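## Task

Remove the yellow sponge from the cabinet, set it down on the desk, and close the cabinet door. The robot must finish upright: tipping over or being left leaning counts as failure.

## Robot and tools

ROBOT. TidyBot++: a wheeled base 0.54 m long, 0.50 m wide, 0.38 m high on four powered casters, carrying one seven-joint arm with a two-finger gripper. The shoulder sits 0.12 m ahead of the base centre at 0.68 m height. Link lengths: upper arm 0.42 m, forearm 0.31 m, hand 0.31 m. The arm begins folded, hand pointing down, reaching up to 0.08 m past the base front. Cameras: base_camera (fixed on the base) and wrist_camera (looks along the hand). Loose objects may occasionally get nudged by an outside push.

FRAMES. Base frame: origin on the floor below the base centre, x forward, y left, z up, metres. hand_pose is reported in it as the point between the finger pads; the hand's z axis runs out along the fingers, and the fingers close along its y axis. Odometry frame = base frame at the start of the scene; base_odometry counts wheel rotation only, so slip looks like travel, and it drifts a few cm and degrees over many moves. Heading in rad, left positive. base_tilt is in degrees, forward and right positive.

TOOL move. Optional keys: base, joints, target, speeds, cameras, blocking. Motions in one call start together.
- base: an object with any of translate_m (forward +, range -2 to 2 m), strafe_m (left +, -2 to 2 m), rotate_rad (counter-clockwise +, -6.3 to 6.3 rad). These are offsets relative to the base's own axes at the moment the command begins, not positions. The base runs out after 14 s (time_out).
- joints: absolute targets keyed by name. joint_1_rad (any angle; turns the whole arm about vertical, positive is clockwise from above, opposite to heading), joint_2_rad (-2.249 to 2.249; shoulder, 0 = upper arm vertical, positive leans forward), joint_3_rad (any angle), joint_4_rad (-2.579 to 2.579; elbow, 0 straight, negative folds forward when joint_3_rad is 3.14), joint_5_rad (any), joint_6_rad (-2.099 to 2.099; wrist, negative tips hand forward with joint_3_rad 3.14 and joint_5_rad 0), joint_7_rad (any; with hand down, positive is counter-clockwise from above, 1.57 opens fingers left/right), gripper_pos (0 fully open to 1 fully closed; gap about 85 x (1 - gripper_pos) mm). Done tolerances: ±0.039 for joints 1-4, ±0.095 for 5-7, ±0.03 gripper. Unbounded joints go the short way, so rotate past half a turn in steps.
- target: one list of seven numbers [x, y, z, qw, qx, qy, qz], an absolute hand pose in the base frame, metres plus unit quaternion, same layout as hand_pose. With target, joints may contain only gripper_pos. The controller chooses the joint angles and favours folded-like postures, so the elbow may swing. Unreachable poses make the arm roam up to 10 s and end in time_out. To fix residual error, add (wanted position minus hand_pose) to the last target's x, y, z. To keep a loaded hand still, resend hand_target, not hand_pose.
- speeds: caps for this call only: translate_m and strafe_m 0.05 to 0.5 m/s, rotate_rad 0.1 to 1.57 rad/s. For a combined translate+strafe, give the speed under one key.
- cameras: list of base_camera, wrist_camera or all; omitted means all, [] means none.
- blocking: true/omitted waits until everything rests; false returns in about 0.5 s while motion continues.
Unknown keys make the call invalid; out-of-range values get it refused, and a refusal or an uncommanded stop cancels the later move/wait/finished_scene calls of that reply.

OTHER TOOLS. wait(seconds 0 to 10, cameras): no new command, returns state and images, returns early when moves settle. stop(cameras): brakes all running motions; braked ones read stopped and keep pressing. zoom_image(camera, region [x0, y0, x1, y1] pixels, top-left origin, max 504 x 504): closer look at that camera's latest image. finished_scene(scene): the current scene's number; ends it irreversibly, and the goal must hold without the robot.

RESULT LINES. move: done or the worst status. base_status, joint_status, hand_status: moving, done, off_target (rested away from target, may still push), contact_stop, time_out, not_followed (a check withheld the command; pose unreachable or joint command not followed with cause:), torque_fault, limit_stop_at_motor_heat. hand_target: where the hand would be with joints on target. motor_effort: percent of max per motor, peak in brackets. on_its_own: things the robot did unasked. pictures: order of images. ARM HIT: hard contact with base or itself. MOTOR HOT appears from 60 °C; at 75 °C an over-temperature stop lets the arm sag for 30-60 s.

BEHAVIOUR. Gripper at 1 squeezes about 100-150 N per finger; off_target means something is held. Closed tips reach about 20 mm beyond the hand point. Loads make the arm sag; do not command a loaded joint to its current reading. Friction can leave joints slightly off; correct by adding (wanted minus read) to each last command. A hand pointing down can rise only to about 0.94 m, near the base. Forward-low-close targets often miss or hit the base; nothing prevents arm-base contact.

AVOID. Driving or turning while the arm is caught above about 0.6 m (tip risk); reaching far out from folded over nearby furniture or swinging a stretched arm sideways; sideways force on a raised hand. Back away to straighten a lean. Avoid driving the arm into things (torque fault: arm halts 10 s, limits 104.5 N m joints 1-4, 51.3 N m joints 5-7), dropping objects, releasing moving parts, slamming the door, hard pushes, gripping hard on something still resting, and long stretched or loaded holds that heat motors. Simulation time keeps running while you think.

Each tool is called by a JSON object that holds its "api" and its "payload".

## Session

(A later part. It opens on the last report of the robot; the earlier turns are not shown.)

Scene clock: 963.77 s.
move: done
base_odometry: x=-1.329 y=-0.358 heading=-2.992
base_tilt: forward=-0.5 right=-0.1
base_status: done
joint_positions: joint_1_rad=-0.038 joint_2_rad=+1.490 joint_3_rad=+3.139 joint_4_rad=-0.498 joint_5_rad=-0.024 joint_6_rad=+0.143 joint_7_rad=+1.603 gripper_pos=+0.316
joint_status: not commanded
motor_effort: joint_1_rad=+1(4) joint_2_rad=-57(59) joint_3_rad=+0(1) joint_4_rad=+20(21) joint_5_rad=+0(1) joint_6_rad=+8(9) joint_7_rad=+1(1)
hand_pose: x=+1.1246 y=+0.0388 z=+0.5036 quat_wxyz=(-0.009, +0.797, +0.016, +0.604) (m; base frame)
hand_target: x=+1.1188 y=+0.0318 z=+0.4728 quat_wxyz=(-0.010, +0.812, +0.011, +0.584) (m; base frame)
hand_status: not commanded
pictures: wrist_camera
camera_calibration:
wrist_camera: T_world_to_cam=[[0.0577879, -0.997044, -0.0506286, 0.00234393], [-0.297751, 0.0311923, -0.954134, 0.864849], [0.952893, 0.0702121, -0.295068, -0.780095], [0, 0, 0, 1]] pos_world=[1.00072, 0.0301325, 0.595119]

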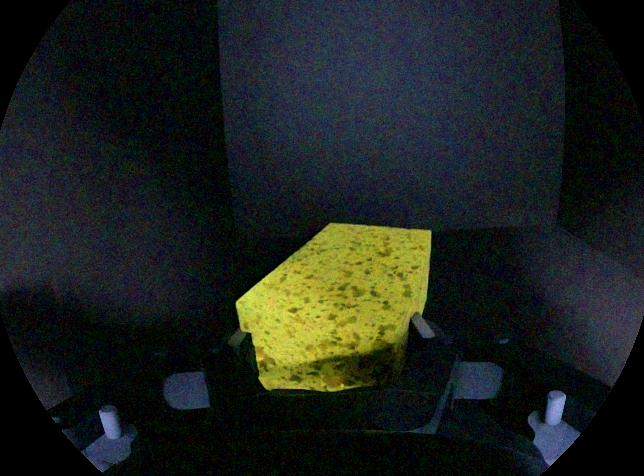

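{"api": "move", "payload": {"joints": {"joint_2_rad": 1.457, "joint_4_rad": -0.49, "joint_6_rad": 0.06}, "cameras": ["wrist_camera"]}}

{"api": "move", "payload": {"base": {"translate_m": -0.45}, "speeds": {"translate_m": 0.25}}}

Scene clock: 975.13 s.
move: done
base_odometry: x=-1.329 y=-0.358 heading=-2.992
base_tilt: forward=-0.5 right=-0.1
base_status: not commanded
joint_positions: joint_1_rad=-0.038 joint_2_rad=+1.460 joint_3_rad=+3.139 joint_4_rad=-0.498 joint_5_rad=-0.024 joint_6_rad=+0.087 joint_7_rad=+1.603 gripper_pos=+0.316
joint_status: all done
motor_effort: joint_1_rad=+0(1) joint_2_rad=-59(60) joint_3_rad=+0(1) joint_4_rad=+20(21) joint_5_rad=+0(1) joint_6_rad=+9(9) joint_7_rad=+1(1)
hand_pose: x=+1.1250 y=+0.0393 z=+0.5178 quat_wxyz=(-0.009, +0.805, +0.017, +0.594) (m; base frame)
hand_target: x=+1.1248 y=+0.0320 z=+0.5173 quat_wxyz=(-0.010, +0.810, +0.011, +0.587) (m; base frame)
hand_status: not commanded
pictures: wrist_camera
camera_calibration:
wrist_camera: T_world_to_cam=[[0.0578963, -0.996985, -0.051666, 0.00397052], [-0.321415, 0.0303822, -0.946451, 0.901091], [0.945167, 0.0714022, -0.318687, -0.755467], [0, 0, 0, 1]] pos_world=[1.00344, 0.0305234, 0.612286]

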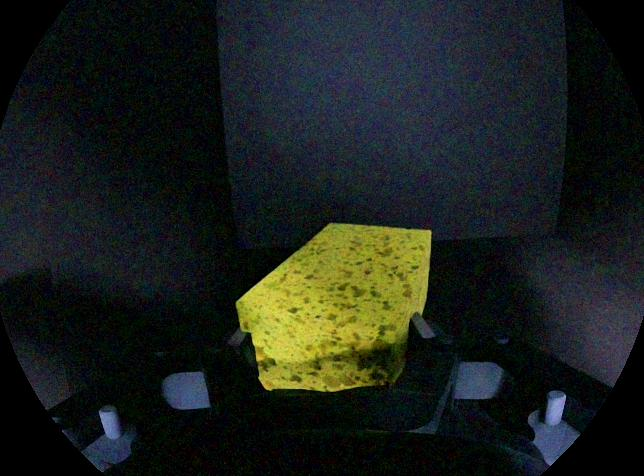

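Scene clock: 977.80 s.
move: done
base_odometry: x=-0.883 y=-0.291 heading=-2.992
base_tilt: forward=-0.5 right=-0.1
base_status: done
joint_positions: joint_1_rad=-0.038 joint_2_rad=+1.460 joint_3_rad=+3.139 joint_4_rad=-0.497 joint_5_rad=-0.024 joint_6_rad=+0.086 joint_7_rad=+1.603 gripper_pos=+0.316
joint_status: not commanded
motor_effort: joint_1_rad=+0(2) joint_2_rad=-59(60) joint_3_rad=+0(1) joint_4_rad=+20(21) joint_5_rad=+0(1) joint_6_rad=+9(9) joint_7_rad=+1(1)
hand_pose: x=+1.1250 y=+0.0393 z=+0.5179 quat_wxyz=(-0.009, +0.805, +0.017, +0.593) (m; base frame)
hand_target: x=+1.1248 y=+0.0320 z=+0.5173 quat_wxyz=(-0.010, +0.810, +0.011, +0.587) (m; base frame)
hand_status: not commanded
pictures: base_camera, wrist_camera
camera_calibration:
wrist_camera: T_world_to_cam=[[0.0579725, -0.996977, -0.0517213, 0.00393234], [-0.321837, 0.0303784, -0.946308, 0.901525], [0.945019, 0.0715056, -0.319103, -0.755034], [0, 0, 0, 1]] pos_world=[1.00344, 0.0305227, 0.612389]

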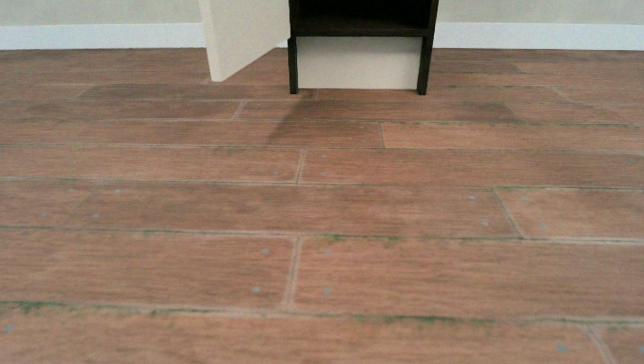

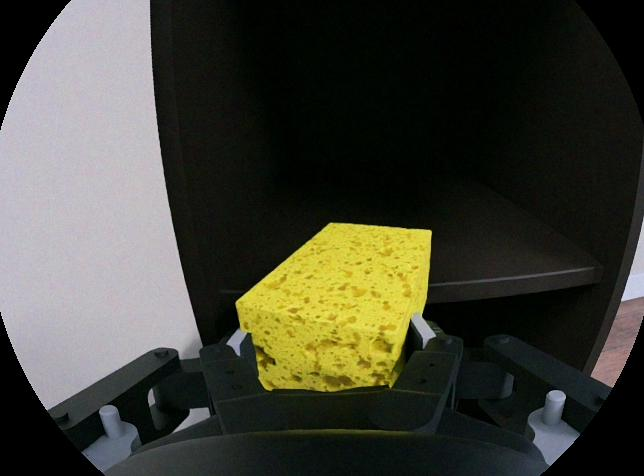

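{"api": "move", "payload": {"base": {"translate_m": -0.52}, "speeds": {"translate_m": 0.4}, "cameras": []}}

{"api": "move", "payload": {"base": {"translate_m": -0.05, "strafe_m": 0.355, "rotate_rad": 1.573}, "speeds": {"rotate_rad": 1.0}, "joints": {"joint_1_rad": 0.0, "joint_2_rad": 0.17, "joint_4_rad": -1.466, "joint_6_rad": -0.235}}}

Scene clock: 1004.50 s.
move: done
base_odometry: x=-0.369 y=-0.214 heading=-2.992
base_tilt: forward=-0.5 right=-0.1
base_status: done
joint_positions: joint_1_rad=-0.038 joint_2_rad=+1.460 joint_3_rad=+3.139 joint_4_rad=-0.497 joint_5_rad=-0.024 joint_6_rad=+0.086 joint_7_rad=+1.603 gripper_pos=+0.316
joint_status: not commanded
motor_effort: joint_1_rad=+1(3) joint_2_rad=-59(60) joint_3_rad=+0(1) joint_4_rad=+20(21) joint_5_rad=+0(1) joint_6_rad=+9(10) joint_7_rad=+1(1)
hand_pose: x=+1.1249 y=+0.0393 z=+0.5178 quat_wxyz=(-0.009, +0.805, +0.017, +0.593) (m; base frame)
hand_target: x=+1.1248 y=+0.0320 z=+0.5173 quat_wxyz=(-0.010, +0.810, +0.011, +0.587) (m; base frame)
hand_status: not commanded
pictures: none
No camera images: "cameras" was empty.

Scene clock: 1007.40 s.
move: done
base_odometry: x=-0.266 y=-0.558 heading=-1.420
base_tilt: forward=-0.5 right=-0.2
base_status: done
joint_positions: joint_1_rad=-0.019 joint_2_rad=+0.177 joint_3_rad=+3.134 joint_4_rad=-1.450 joint_5_rad=-0.024 joint_6_rad=-0.204 joint_7_rad=+1.603 gripper_pos=+0.316
joint_status: all done
motor_effort: joint_1_rad=+1(15) joint_2_rad=-29(62) joint_3_rad=+1(5) joint_4_rad=+22(23) joint_5_rad=-1(1) joint_6_rad=+9(11) joint_7_rad=+0(1)
hand_pose: x=+0.8072 y=+0.0207 z=+0.9984 quat_wxyz=(-0.008, +0.793, +0.015, +0.610) (m; base frame)
hand_target: x=+0.8012 y=+0.0023 z=+0.9840 quat_wxyz=(-0.001, +0.805, +0.000, +0.593) (m; base frame)
hand_status: not commanded
pictures: base_camera, wrist_camera
camera_calibration:
wrist_camera: T_world_to_cam=[[0.0554622, -0.997171, -0.0507279, 0.0296851], [-0.283236, 0.0330063, -0.958482, 1.23561], [0.957445, 0.0675275, -0.280604, -0.348517], [0, 0, 0, 1]] pos_world=[0.682007, 0.0123528, 1.08802]

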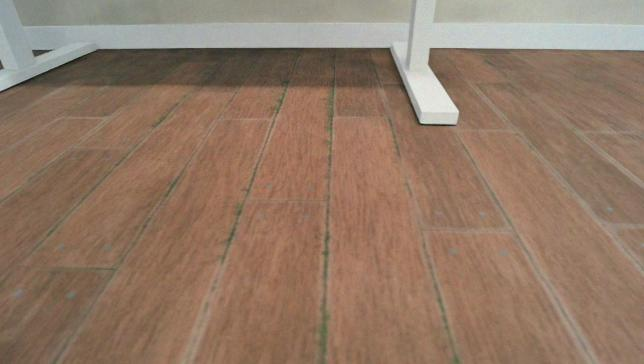

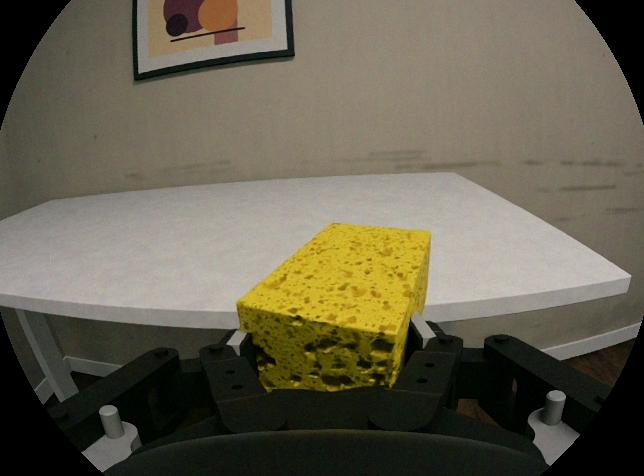

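{"api": "move", "payload": {"base": {"translate_m": 0.275}, "speeds": {"translate_m": 0.3}, "cameras": []}}

{"api": "move", "payload": {"joints": {"joint_2_rad": 0.195, "joint_4_rad": -1.62, "joint_6_rad": -0.01}}}

{"api": "zoom_image", "payload": {"camera": "wrist_camera", "region": [150, 200, 550, 440]}}

Scene clock: 1020.57 s.
move: done
base_odometry: x=-0.225 y=-0.830 heading=-1.418
base_tilt: forward=-0.5 right=-0.1
base_status: done
joint_positions: joint_1_rad=-0.019 joint_2_rad=+0.172 joint_3_rad=+3.134 joint_4_rad=-1.452 joint_5_rad=-0.024 joint_6_rad=-0.206 joint_7_rad=+1.603 gripper_pos=+0.316
joint_status: not commanded
motor_effort: joint_1_rad=+0(1) joint_2_rad=-29(32) joint_3_rad=+1(2) joint_4_rad=+21(22) joint_5_rad=+0(1) joint_6_rad=+9(10) joint_7_rad=+1(1)
hand_pose: x=+0.8053 y=+0.0206 z=+0.9997 quat_wxyz=(-0.008, +0.793, +0.015, +0.610) (m; base frame)
hand_target: x=+0.8012 y=+0.0023 z=+0.9840 quat_wxyz=(-0.001, +0.805, +0.000, +0.593) (m; base frame)
hand_status: not commanded
pictures: none
No camera images: "cameras" was empty.

Scene clock: 1021.93 s.
move: done
base_odometry: x=-0.225 y=-0.830 heading=-1.418
base_tilt: forward=-0.5 right=-0.1
base_status: not commanded
joint_positions: joint_1_rad=-0.019 joint_2_rad=+0.182 joint_3_rad=+3.134 joint_4_rad=-1.609 joint_5_rad=-0.024 joint_6_rad=-0.062 joint_7_rad=+1.603 gripper_pos=+0.316
joint_status: all done
motor_effort: joint_1_rad=+1(2) joint_2_rad=-29(31) joint_3_rad=+2(2) joint_4_rad=+21(23) joint_5_rad=-1(1) joint_6_rad=+9(11) joint_7_rad=+1(1)
hand_pose: x=+0.8004 y=+0.0194 z=+0.9405 quat_wxyz=(-0.007, +0.799, +0.014, +0.601) (m; base frame)
hand_target: x=+0.8068 y=+0.0024 z=+0.9403 quat_wxyz=(-0.001, +0.791, +0.000, +0.612) (m; base frame)
hand_status: not commanded
pictures: base_camera, wrist_camera
camera_calibration:
wrist_camera: T_world_to_cam=[[0.0506854, -0.997421, -0.0508247, 0.0297237], [-0.304495, 0.0330339, -0.951941, 1.18902], [0.951165, 0.0637254, -0.302035, -0.332815], [0, 0, 0, 1]] pos_world=[0.677106, 0.0115777, 1.03287]

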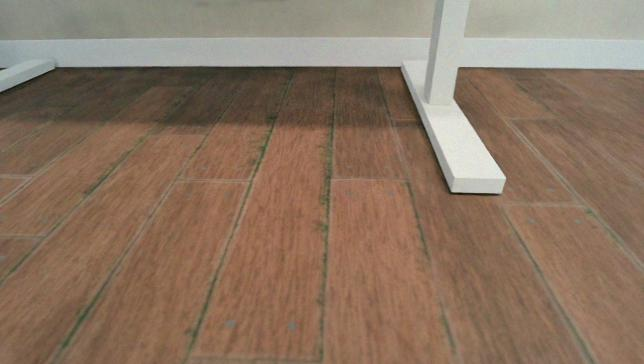

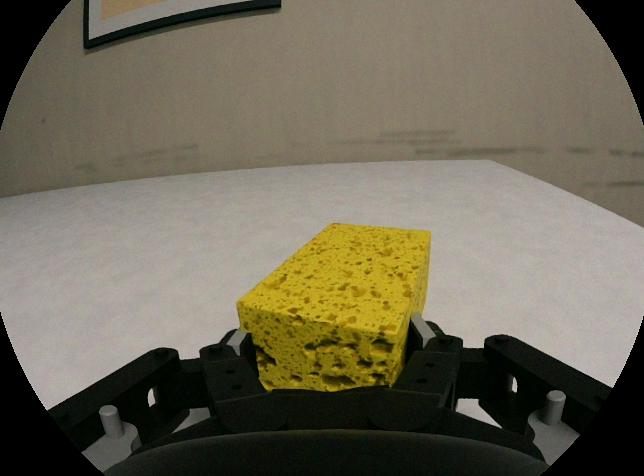

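Scaled by 1.260.

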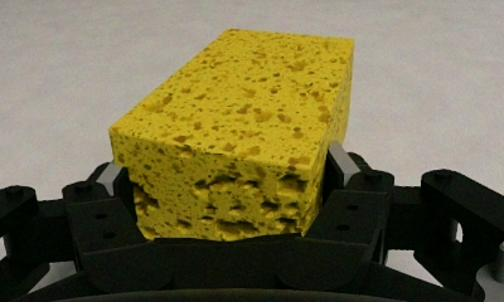

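{"api": "move", "payload": {"joints": {"joint_2_rad": 0.204, "joint_4_rad": -1.665, "joint_6_rad": 0.043}, "cameras": []}}

{"api": "move", "payload": {"joints": {"joint_2_rad": 0.209, "joint_4_rad": -1.692, "joint_6_rad": 0.076}, "cameras": []}}

{"api": "move", "payload": {"joints": {"joint_2_rad": 0.214, "joint_4_rad": -1.718, "joint_6_rad": 0.107}, "cameras": ["wrist_camera"]}}

Scene clock: 1030.33 s.
move: done
base_odometry: x=-0.225 y=-0.830 heading=-1.418
base_tilt: forward=-0.5 right=-0.1
base_status: not commanded
joint_positions: joint_1_rad=-0.019 joint_2_rad=+0.183 joint_3_rad=+3.134 joint_4_rad=-1.650 joint_5_rad=-0.024 joint_6_rad=-0.003 joint_7_rad=+1.603 gripper_pos=+0.316
joint_status: all done
motor_effort: joint_1_rad=+1(1) joint_2_rad=-28(30) joint_3_rad=+1(2) joint_4_rad=+21(21) joint_5_rad=+0(1) joint_6_rad=+9(10) joint_7_rad=+0(1)
hand_pose: x=+0.7992 y=+0.0190 z=+0.9326 quat_wxyz=(-0.006, +0.794, +0.013, +0.607) (m; base frame)
hand_target: x=+0.8059 y=+0.0024 z=+0.9229 quat_wxyz=(-0.001, +0.791, +0.000, +0.611) (m; base frame)
hand_status: not commanded
pictures: none
No camera images: "cameras" was empty.

Scene clock: 1030.97 s.
move: done
base_odometry: x=-0.225 y=-0.830 heading=-1.418
base_tilt: forward=-0.5 right=-0.1
base_status: not commanded
joint_positions: joint_1_rad=-0.019 joint_2_rad=+0.183 joint_3_rad=+3.134 joint_4_rad=-1.671 joint_5_rad=-0.024 joint_6_rad=+0.038 joint_7_rad=+1.603 gripper_pos=+0.316
joint_status: all done
motor_effort: joint_1_rad=+2(2) joint_2_rad=-27(29) joint_3_rad=+2(2) joint_4_rad=+20(22) joint_5_rad=-1(1) joint_6_rad=+8(9) joint_7_rad=+0(1)
hand_pose: x=+0.7991 y=+0.0186 z=+0.9326 quat_wxyz=(-0.006, +0.788, +0.013, +0.616) (m; base frame)
hand_target: x=+0.8049 y=+0.0024 z=+0.9132 quat_wxyz=(-0.001, +0.791, +0.000, +0.612) (m; base frame)
hand_status: not commanded
pictures: none
No camera images: "cameras" was empty.

Scene clock: 1031.60 s.
move: done
base_odometry: x=-0.225 y=-0.830 heading=-1.418
base_tilt: forward=-0.5 right=-0.1
base_status: not commanded
joint_positions: joint_1_rad=-0.019 joint_2_rad=+0.183 joint_3_rad=+3.134 joint_4_rad=-1.690 joint_5_rad=-0.024 joint_6_rad=+0.077 joint_7_rad=+1.603 gripper_pos=+0.316
joint_status: all done
motor_effort: joint_1_rad=+2(3) joint_2_rad=-25(27) joint_3_rad=+3(3) joint_4_rad=+18(20) joint_5_rad=-1(1) joint_6_rad=+7(9) joint_7_rad=+1(1)
hand_pose: x=+0.7988 y=+0.0183 z=+0.9326 quat_wxyz=(-0.006, +0.782, +0.012, +0.623) (m; base frame)
hand_target: x=+0.8037 y=+0.0024 z=+0.9036 quat_wxyz=(-0.001, +0.791, +0.000, +0.612) (m; base frame)
hand_status: not commanded
pictures: wrist_camera
camera_calibration:
wrist_camera: T_world_to_cam=[[0.0502371, -0.997555, -0.0485768, 0.0266306], [-0.249516, 0.0345599, -0.967754, 1.15188], [0.967067, 0.0607379, -0.24717, -0.397497], [0, 0, 0, 1]] pos_world=[0.670482, 0.0108996, 1.01778]

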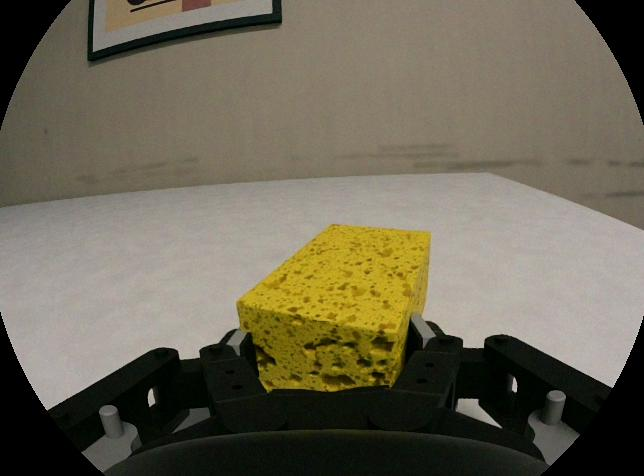

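{"api": "move", "payload": {"joints": {"joint_2_rad": 0.206, "joint_4_rad": -1.682, "joint_6_rad": 0.07}, "cameras": []}}

{"api": "move", "payload": {"joints": {"gripper_pos": 0.05}, "cameras": ["wrist_camera"]}}

{"api": "move", "payload": {"base": {"translate_m": -0.35}, "speeds": {"translate_m": 0.3}, "cameras": ["wrist_camera"]}}

Scene clock: 1040.10 s.
move: done
base_odometry: x=-0.225 y=-0.830 heading=-1.418
base_tilt: forward=-0.5 right=-0.2
base_status: not commanded
joint_positions: joint_1_rad=-0.019 joint_2_rad=+0.184 joint_3_rad=+3.135 joint_4_rad=-1.684 joint_5_rad=-0.024 joint_6_rad=+0.068 joint_7_rad=+1.603 gripper_pos=+0.316
joint_status: all done
motor_effort: joint_1_rad=+2(3) joint_2_rad=-26(29) joint_3_rad=+2(3) joint_4_rad=+19(22) joint_5_rad=+0(1) joint_6_rad=+8(9) joint_7_rad=+1(1)
hand_pose: x=+0.7995 y=+0.0179 z=+0.9329 quat_wxyz=(-0.005, +0.783, +0.012, +0.622) (m; base frame)
hand_target: x=+0.8055 y=+0.0024 z=+0.9195 quat_wxyz=(-0.001, +0.789, +0.000, +0.615) (m; base frame)
hand_status: not commanded
pictures: none
No camera images: "cameras" was empty.

Scene clock: 1040.93 s.
move: done
base_odometry: x=-0.225 y=-0.830 heading=-1.418
base_tilt: forward=-0.5 right=-0.1
base_status: not commanded
joint_positions: joint_1_rad=-0.019 joint_2_rad=+0.188 joint_3_rad=+3.135 joint_4_rad=-1.684 joint_5_rad=-0.024 joint_6_rad=+0.068 joint_7_rad=+1.603 gripper_pos=+0.050
joint_status: all done
motor_effort: joint_1_rad=+1(2) joint_2_rad=-29(29) joint_3_rad=+2(2) joint_4_rad=+20(22) joint_5_rad=+0(1) joint_6_rad=+9(10) joint_7_rad=+0(1)
hand_pose: x=+0.8004 y=+0.0179 z=+0.9304 quat_wxyz=(-0.005, +0.784, +0.012, +0.620) (m; base frame)
hand_target: x=+0.8055 y=+0.0024 z=+0.9195 quat_wxyz=(-0.001, +0.789, +0.000, +0.615) (m; base frame)
hand_status: not commanded
pictures: wrist_camera
camera_calibration:
wrist_camera: T_world_to_cam=[[0.0492941, -0.997591, -0.0488032, 0.0270289], [-0.25668, 0.0345684, -0.965878, 1.15415], [0.965239, 0.0601389, -0.254358, -0.391372], [0, 0, 0, 1]] pos_world=[0.672681, 0.0106036, 1.01653]

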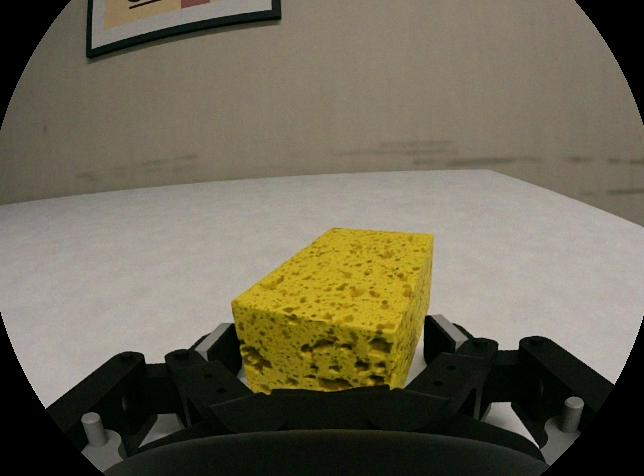

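Scene clock: 1043.10 s.
move: done
base_odometry: x=-0.278 y=-0.484 heading=-1.417
base_tilt: forward=-0.5 right=-0.1
base_status: done
joint_positions: joint_1_rad=-0.017 joint_2_rad=+0.198 joint_3_rad=+3.136 joint_4_rad=-1.684 joint_5_rad=-0.024 joint_6_rad=+0.068 joint_7_rad=+1.603 gripper_pos=+0.050
joint_status: not commanded
motor_effort: joint_1_rad=+0(3) joint_2_rad=-29(32) joint_3_rad=+1(4) joint_4_rad=+21(22) joint_5_rad=+0(1) joint_6_rad=+9(10) joint_7_rad=+1(1)
hand_pose: x=+0.8029 y=+0.0155 z=+0.9238 quat_wxyz=(-0.004, +0.787, +0.011, +0.616) (m; base frame)
hand_target: x=+0.8055 y=+0.0024 z=+0.9195 quat_wxyz=(-0.001, +0.789, +0.000, +0.615) (m; base frame)
hand_status: not commanded
pictures: wrist_camera
camera_calibration:
wrist_camera: T_world_to_cam=[[0.0451223, -0.997789, -0.0487994, 0.0275489], [-0.265918, 0.03509, -0.963357, 1.1535], [0.962939, 0.0564455, -0.263747, -0.384739], [0, 0, 0, 1]] pos_world=[0.675973, 0.00872855, 1.0111]

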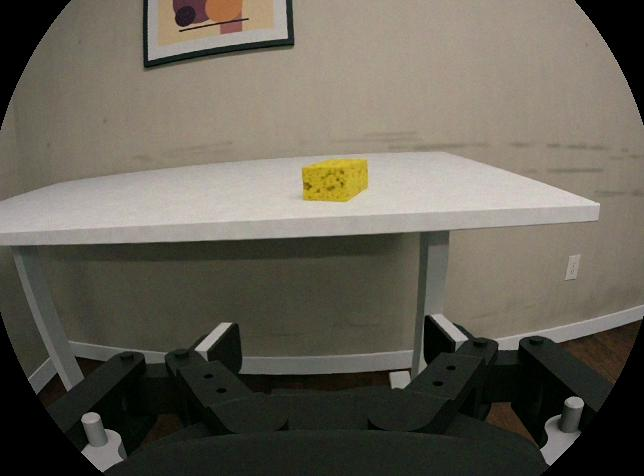

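{"api": "move", "payload": {"base": {"translate_m": 0.724, "strafe_m": -0.932, "rotate_rad": -2.521}, "joints": {"joint_1_rad": 0.0, "joint_2_rad": 1.26, "joint_3_rad": 3.14, "joint_4_rad": -1.978, "joint_5_rad": 0.0, "joint_6_rad": 1.64, "joint_7_rad": 1.57, "gripper_pos": 1.0}}}

Scene clock: 1087.10 s.
move: done
base_odometry: x=-1.088 y=-1.342 heading=+2.344
base_tilt: forward=-0.5 right=-0.2
base_status: done
joint_positions: joint_1_rad=-0.006 joint_2_rad=+1.239 joint_3_rad=+3.138 joint_4_rad=-1.962 joint_5_rad=-0.024 joint_6_rad=+1.589 joint_7_rad=+1.603 gripper_pos=+0.999
joint_status: all done
motor_effort: joint_1_rad=+0(8) joint_2_rad=-40(45) joint_3_rad=+1(6) joint_4_rad=+3(22) joint_5_rad=+0(2) joint_6_rad=+9(11) joint_7_rad=+0(2)
hand_pose: x=+0.8091 y=-0.0006 z=+0.4924 quat_wxyz=(+0.016, +0.721, +0.005, +0.692) (m; base frame)
hand_target: x=+0.8005 y=+0.0020 z=+0.4891 quat_wxyz=(-0.001, +0.717, -0.001, +0.697) (m; base frame)
hand_status: not commanded
pictures: base_camera, wrist_camera
camera_calibration:
wrist_camera: T_world_to_cam=[[0.0181619, -0.999641, -0.0197165, -0.00237313], [-0.0672236, 0.0184543, -0.997567, 0.596227], [0.997573, 0.0194431, -0.0668643, -0.628582], [0, 0, 0, 1]] pos_world=[0.66718, -0.00115364, 0.5527]

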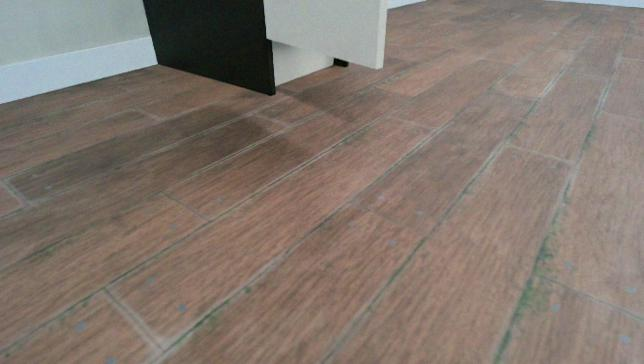

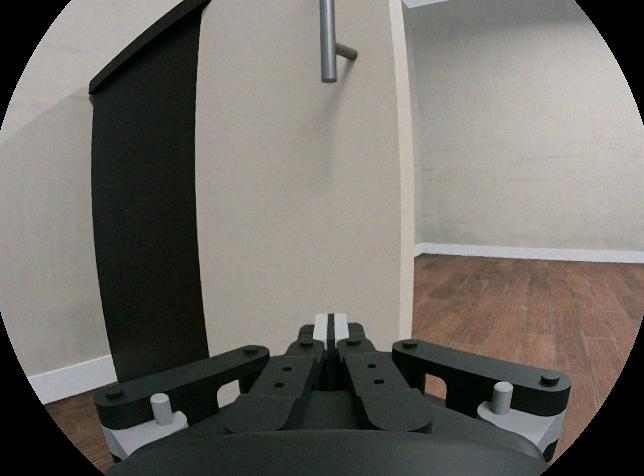

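{"api": "move", "payload": {"base": {"translate_m": 0.4, "strafe_m": -0.04}, "speeds": {"translate_m": 0.25}, "cameras": []}}

{"api": "move", "payload": {"base": {"translate_m": 0.13, "strafe_m": -0.02}, "speeds": {"translate_m": 0.15}, "cameras": []}}

{"api": "move", "payload": {"base": {"translate_m": 0.041, "strafe_m": 0.057}, "speeds": {"translate_m": 0.1}}}

Scene clock: 1094.53 s.
move: done
base_odometry: x=-1.339 y=-1.028 heading=+2.344
base_tilt: forward=-0.5 right=-0.1
base_status: done
joint_positions: joint_1_rad=-0.007 joint_2_rad=+1.241 joint_3_rad=+3.137 joint_4_rad=-1.972 joint_5_rad=-0.023 joint_6_rad=+1.592 joint_7_rad=+1.603 gripper_pos=+0.999
joint_status: not commanded
motor_effort: joint_1_rad=+0(6) joint_2_rad=-40(42) joint_3_rad=+1(4) joint_4_rad=+4(7) joint_5_rad=+0(3) joint_6_rad=+9(10) joint_7_rad=+0(1)
hand_pose: x=+0.8053 y=+0.0009 z=+0.4888 quat_wxyz=(+0.015, +0.725, +0.005, +0.689) (m; base frame)
hand_target: x=+0.8005 y=+0.0020 z=+0.4891 quat_wxyz=(-0.001, +0.717, -0.001, +0.697) (m; base frame)
hand_status: not commanded
pictures: none
No camera images: "cameras" was empty.

Scene clock: 1096.03 s.
move: done
base_odometry: x=-1.416 y=-0.921 heading=+2.345
base_tilt: forward=-0.5 right=-0.1
base_status: done
joint_positions: joint_1_rad=-0.007 joint_2_rad=+1.242 joint_3_rad=+3.137 joint_4_rad=-1.974 joint_5_rad=-0.023 joint_6_rad=+1.593 joint_7_rad=+1.603 gripper_pos=+0.999
joint_status: not commanded
motor_effort: joint_1_rad=+1(2) joint_2_rad=-40(41) joint_3_rad=+1(1) joint_4_rad=+4(5) joint_5_rad=+0(1) joint_6_rad=+10(10) joint_7_rad=+0(1)
hand_pose: x=+0.8048 y=+0.0009 z=+0.4884 quat_wxyz=(+0.015, +0.725, +0.005, +0.688) (m; base frame)
hand_target: x=+0.8005 y=+0.0020 z=+0.4891 quat_wxyz=(-0.001, +0.717, -0.001, +0.697) (m; base frame)
hand_status: not commanded
pictures: none
No camera images: "cameras" was empty.

Scene clock: 1097.30 s.
move: done
base_odometry: x=-1.486 y=-0.931 heading=+2.344
base_tilt: forward=-0.6 right=-0.2
base_status: done
joint_positions: joint_1_rad=-0.006 joint_2_rad=+1.242 joint_3_rad=+3.137 joint_4_rad=-1.974 joint_5_rad=-0.023 joint_6_rad=+1.593 joint_7_rad=+1.603 gripper_pos=+0.999
joint_status: not commanded
motor_effort: joint_1_rad=+1(3) joint_2_rad=-40(41) joint_3_rad=+1(2) joint_4_rad=+4(5) joint_5_rad=-1(1) joint_6_rad=+9(10) joint_7_rad=+1(1)
hand_pose: x=+0.8048 y=+0.0004 z=+0.4884 quat_wxyz=(+0.015, +0.725, +0.005, +0.688) (m; base frame)
hand_target: x=+0.8005 y=+0.0020 z=+0.4891 quat_wxyz=(-0.001, +0.717, -0.001, +0.697) (m; base frame)
hand_status: not commanded
pictures: base_camera, wrist_camera
camera_calibration:
wrist_camera: T_world_to_cam=[[0.0194613, -0.999583, -0.0213119, -0.00165098], [-0.0775603, 0.0197424, -0.996792, 0.599878], [0.996798, 0.0210518, -0.0771438, -0.618996], [0, 0, 0, 1]] pos_world=[0.663573, -0.000462312, 0.550166]

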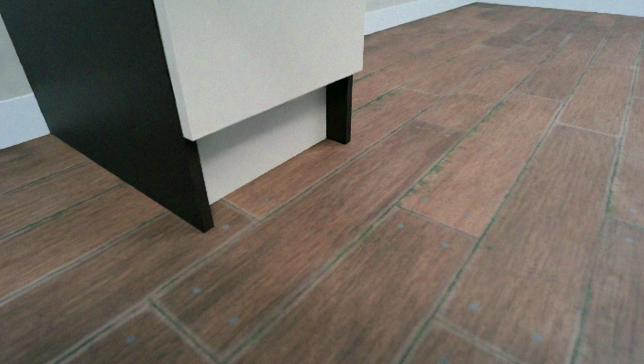

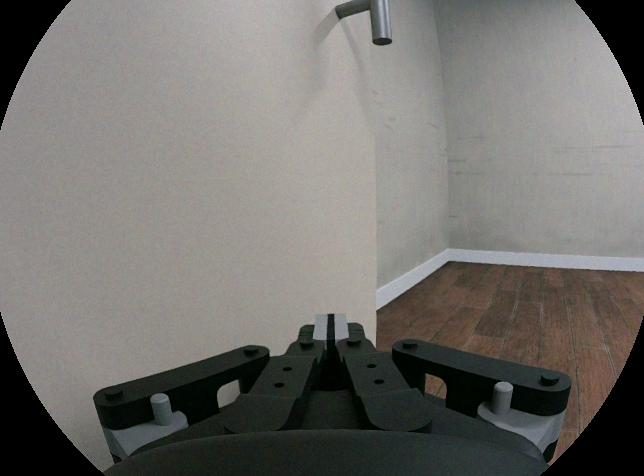

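{"api": "move", "payload": {"base": {"translate_m": 0.018, "strafe_m": 0.025}, "speeds": {"translate_m": 0.08}, "cameras": ["base_camera"]}}

{"api": "move", "payload": {"base": {"translate_m": 0.009, "strafe_m": 0.012}, "speeds": {"translate_m": 0.08}}}

{"api": "zoom_image", "payload": {"camera": "base_camera", "region": [150, 0, 400, 240]}}

Scene clock: 1103.90 s.
move: done
base_odometry: x=-1.516 y=-0.936 heading=+2.344
base_tilt: forward=-0.5 right=-0.1
base_status: done
joint_positions: joint_1_rad=+0.002 joint_2_rad=+1.243 joint_3_rad=+3.142 joint_4_rad=-1.978 joint_5_rad=-0.024 joint_6_rad=+1.594 joint_7_rad=+1.603 gripper_pos=+0.999
joint_status: not commanded
motor_effort: joint_1_rad=+0(7) joint_2_rad=-40(41) joint_3_rad=+1(5) joint_4_rad=+4(9) joint_5_rad=+0(5) joint_6_rad=+9(10) joint_7_rad=+0(1)
hand_pose: x=+0.8032 y=-0.0077 z=+0.4869 quat_wxyz=(+0.021, +0.726, +0.003, +0.687) (m; base frame)
hand_target: x=+0.8005 y=+0.0020 z=+0.4891 quat_wxyz=(-0.001, +0.717, -0.001, +0.697) (m; base frame)
hand_status: not commanded
pictures: base_camera

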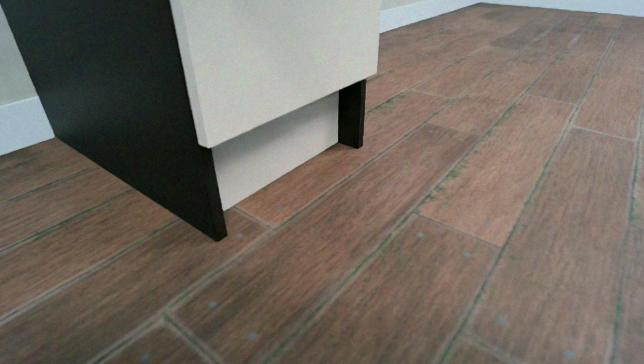

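Scene clock: 1104.53 s.
move: done
base_odometry: x=-1.531 y=-0.937 heading=+2.344
base_tilt: forward=-0.5 right=-0.1
base_status: done
joint_positions: joint_1_rad=+0.019 joint_2_rad=+1.244 joint_3_rad=+3.156 joint_4_rad=-1.986 joint_5_rad=-0.024 joint_6_rad=+1.595 joint_7_rad=+1.603 gripper_pos=+0.999
joint_status: not commanded
motor_effort: joint_1_rad=-5(9) joint_2_rad=-41(43) joint_3_rad=-3(4) joint_4_rad=+5(8) joint_5_rad=+3(5) joint_6_rad=+9(10) joint_7_rad=+1(1)
hand_pose: x=+0.7998 y=-0.0251 z=+0.4833 quat_wxyz=(+0.033, +0.730, -0.001, +0.683) (m; base frame)
hand_target: x=+0.8005 y=+0.0020 z=+0.4891 quat_wxyz=(-0.001, +0.717, -0.001, +0.697) (m; base frame)
hand_status: not commanded
pictures: base_camera, wrist_camera
camera_calibration:
wrist_camera: T_world_to_cam=[[-0.0133091, -0.999906, -0.00328867, -0.009681], [-0.0907729, 0.00448359, -0.995862, 0.60469], [0.995783, -0.0129555, -0.0908241, -0.607286], [0, 0, 0, 1]] pos_world=[0.659486, -0.020259, 0.547]

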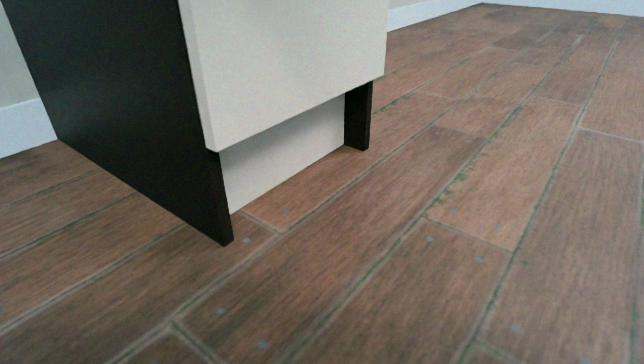

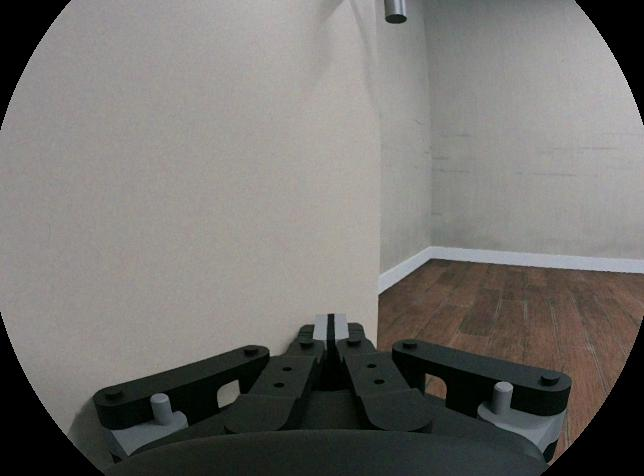

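Scaled by 2.016.

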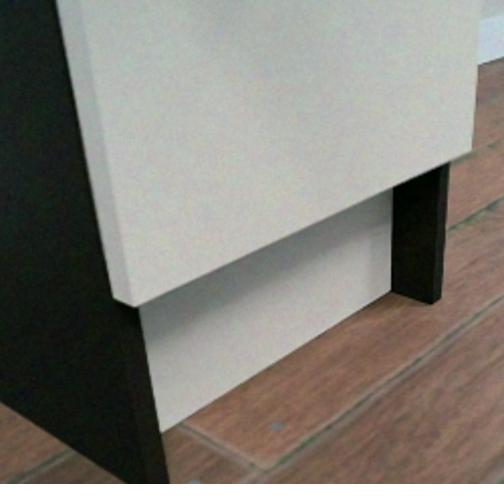

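{"api": "move", "payload": {"base": {"translate_m": -0.14, "strafe_m": -0.19}, "cameras": ["base_camera"]}}

{"api": "move", "payload": {"base": {"rotate_rad": -2.6}, "joints": {"joint_2_rad": 0.17, "joint_4_rad": -1.9, "joint_6_rad": 0.4}}}

Scene clock: 1115.43 s.
move: done
base_odometry: x=-1.297 y=-0.905 heading=+2.344
base_tilt: forward=-0.5 right=-0.1
base_status: done
joint_positions: joint_1_rad=+0.002 joint_2_rad=+1.245 joint_3_rad=+3.141 joint_4_rad=-1.983 joint_5_rad=-0.024 joint_6_rad=+1.595 joint_7_rad=+1.603 gripper_pos=+0.999
joint_status: not commanded
motor_effort: joint_1_rad=+0(5) joint_2_rad=-40(41) joint_3_rad=+1(3) joint_4_rad=+3(5) joint_5_rad=+0(3) joint_6_rad=+9(10) joint_7_rad=+0(1)
hand_pose: x=+0.8012 y=-0.0074 z=+0.4843 quat_wxyz=(+0.020, +0.729, +0.003, +0.685) (m; base frame)
hand_target: x=+0.8005 y=+0.0020 z=+0.4891 quat_wxyz=(-0.001, +0.717, -0.001, +0.697) (m; base frame)
hand_status: not commanded
pictures: base_camera

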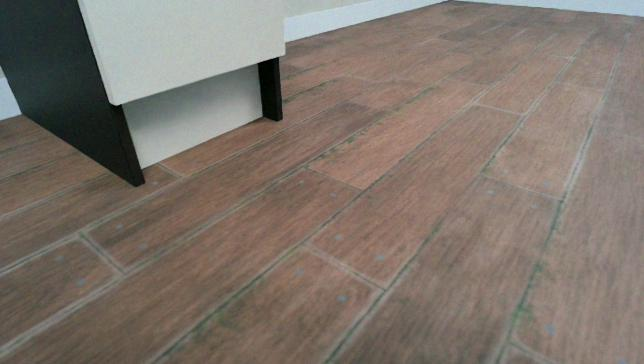

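Scene clock: 1118.60 s.
move: done
base_odometry: x=-1.297 y=-0.905 heading=-0.256
base_tilt: forward=-0.6 right=-0.1
base_status: done
joint_positions: joint_1_rad=-0.001 joint_2_rad=+0.182 joint_3_rad=+3.144 joint_4_rad=-1.911 joint_5_rad=-0.024 joint_6_rad=+0.432 joint_7_rad=+1.603 gripper_pos=+0.999
joint_status: all done
motor_effort: joint_1_rad=+0(6) joint_2_rad=-27(43) joint_3_rad=+1(4) joint_4_rad=+19(20) joint_5_rad=-1(2) joint_6_rad=+9(11) joint_7_rad=+1(1)
hand_pose: x=+0.7778 y=-0.0026 z=+0.9108 quat_wxyz=(+0.008, +0.738, +0.000, +0.675) (m; base frame)
hand_target: x=+0.7759 y=+0.0023 z=+0.9152 quat_wxyz=(-0.001, +0.741, +0.000, +0.671) (m; base frame)
hand_status: not commanded
pictures: base_camera, wrist_camera
camera_calibration:
wrist_camera: T_world_to_cam=[[0.0207706, -0.998973, -0.0402726, 0.0211575], [-0.11563, 0.0376107, -0.99258, 1.04479], [0.993075, 0.0252732, -0.11473, -0.522189], [0, 0, 0, 1]] pos_world=[0.638943, -0.00496222, 0.977981]

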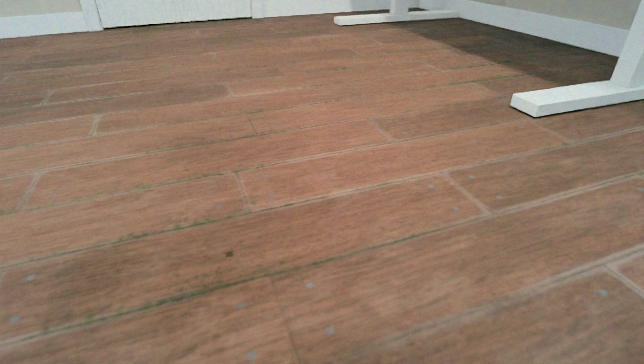

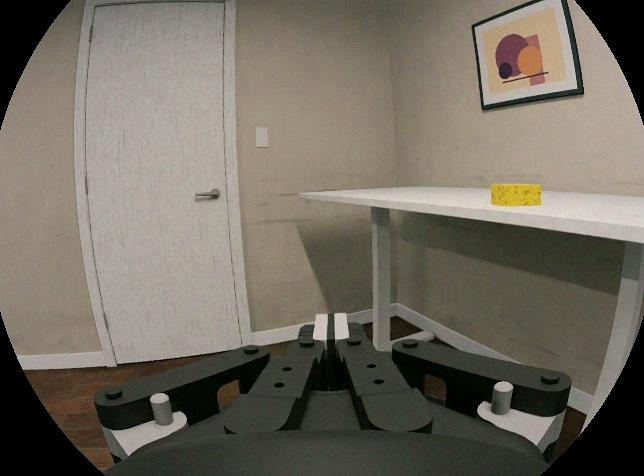

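The sponge is on the desk, and the door is shut as far as I can see.

{"api": "finished_scene", "payload": {"scene": 2}}

The scene is finished: the task was done.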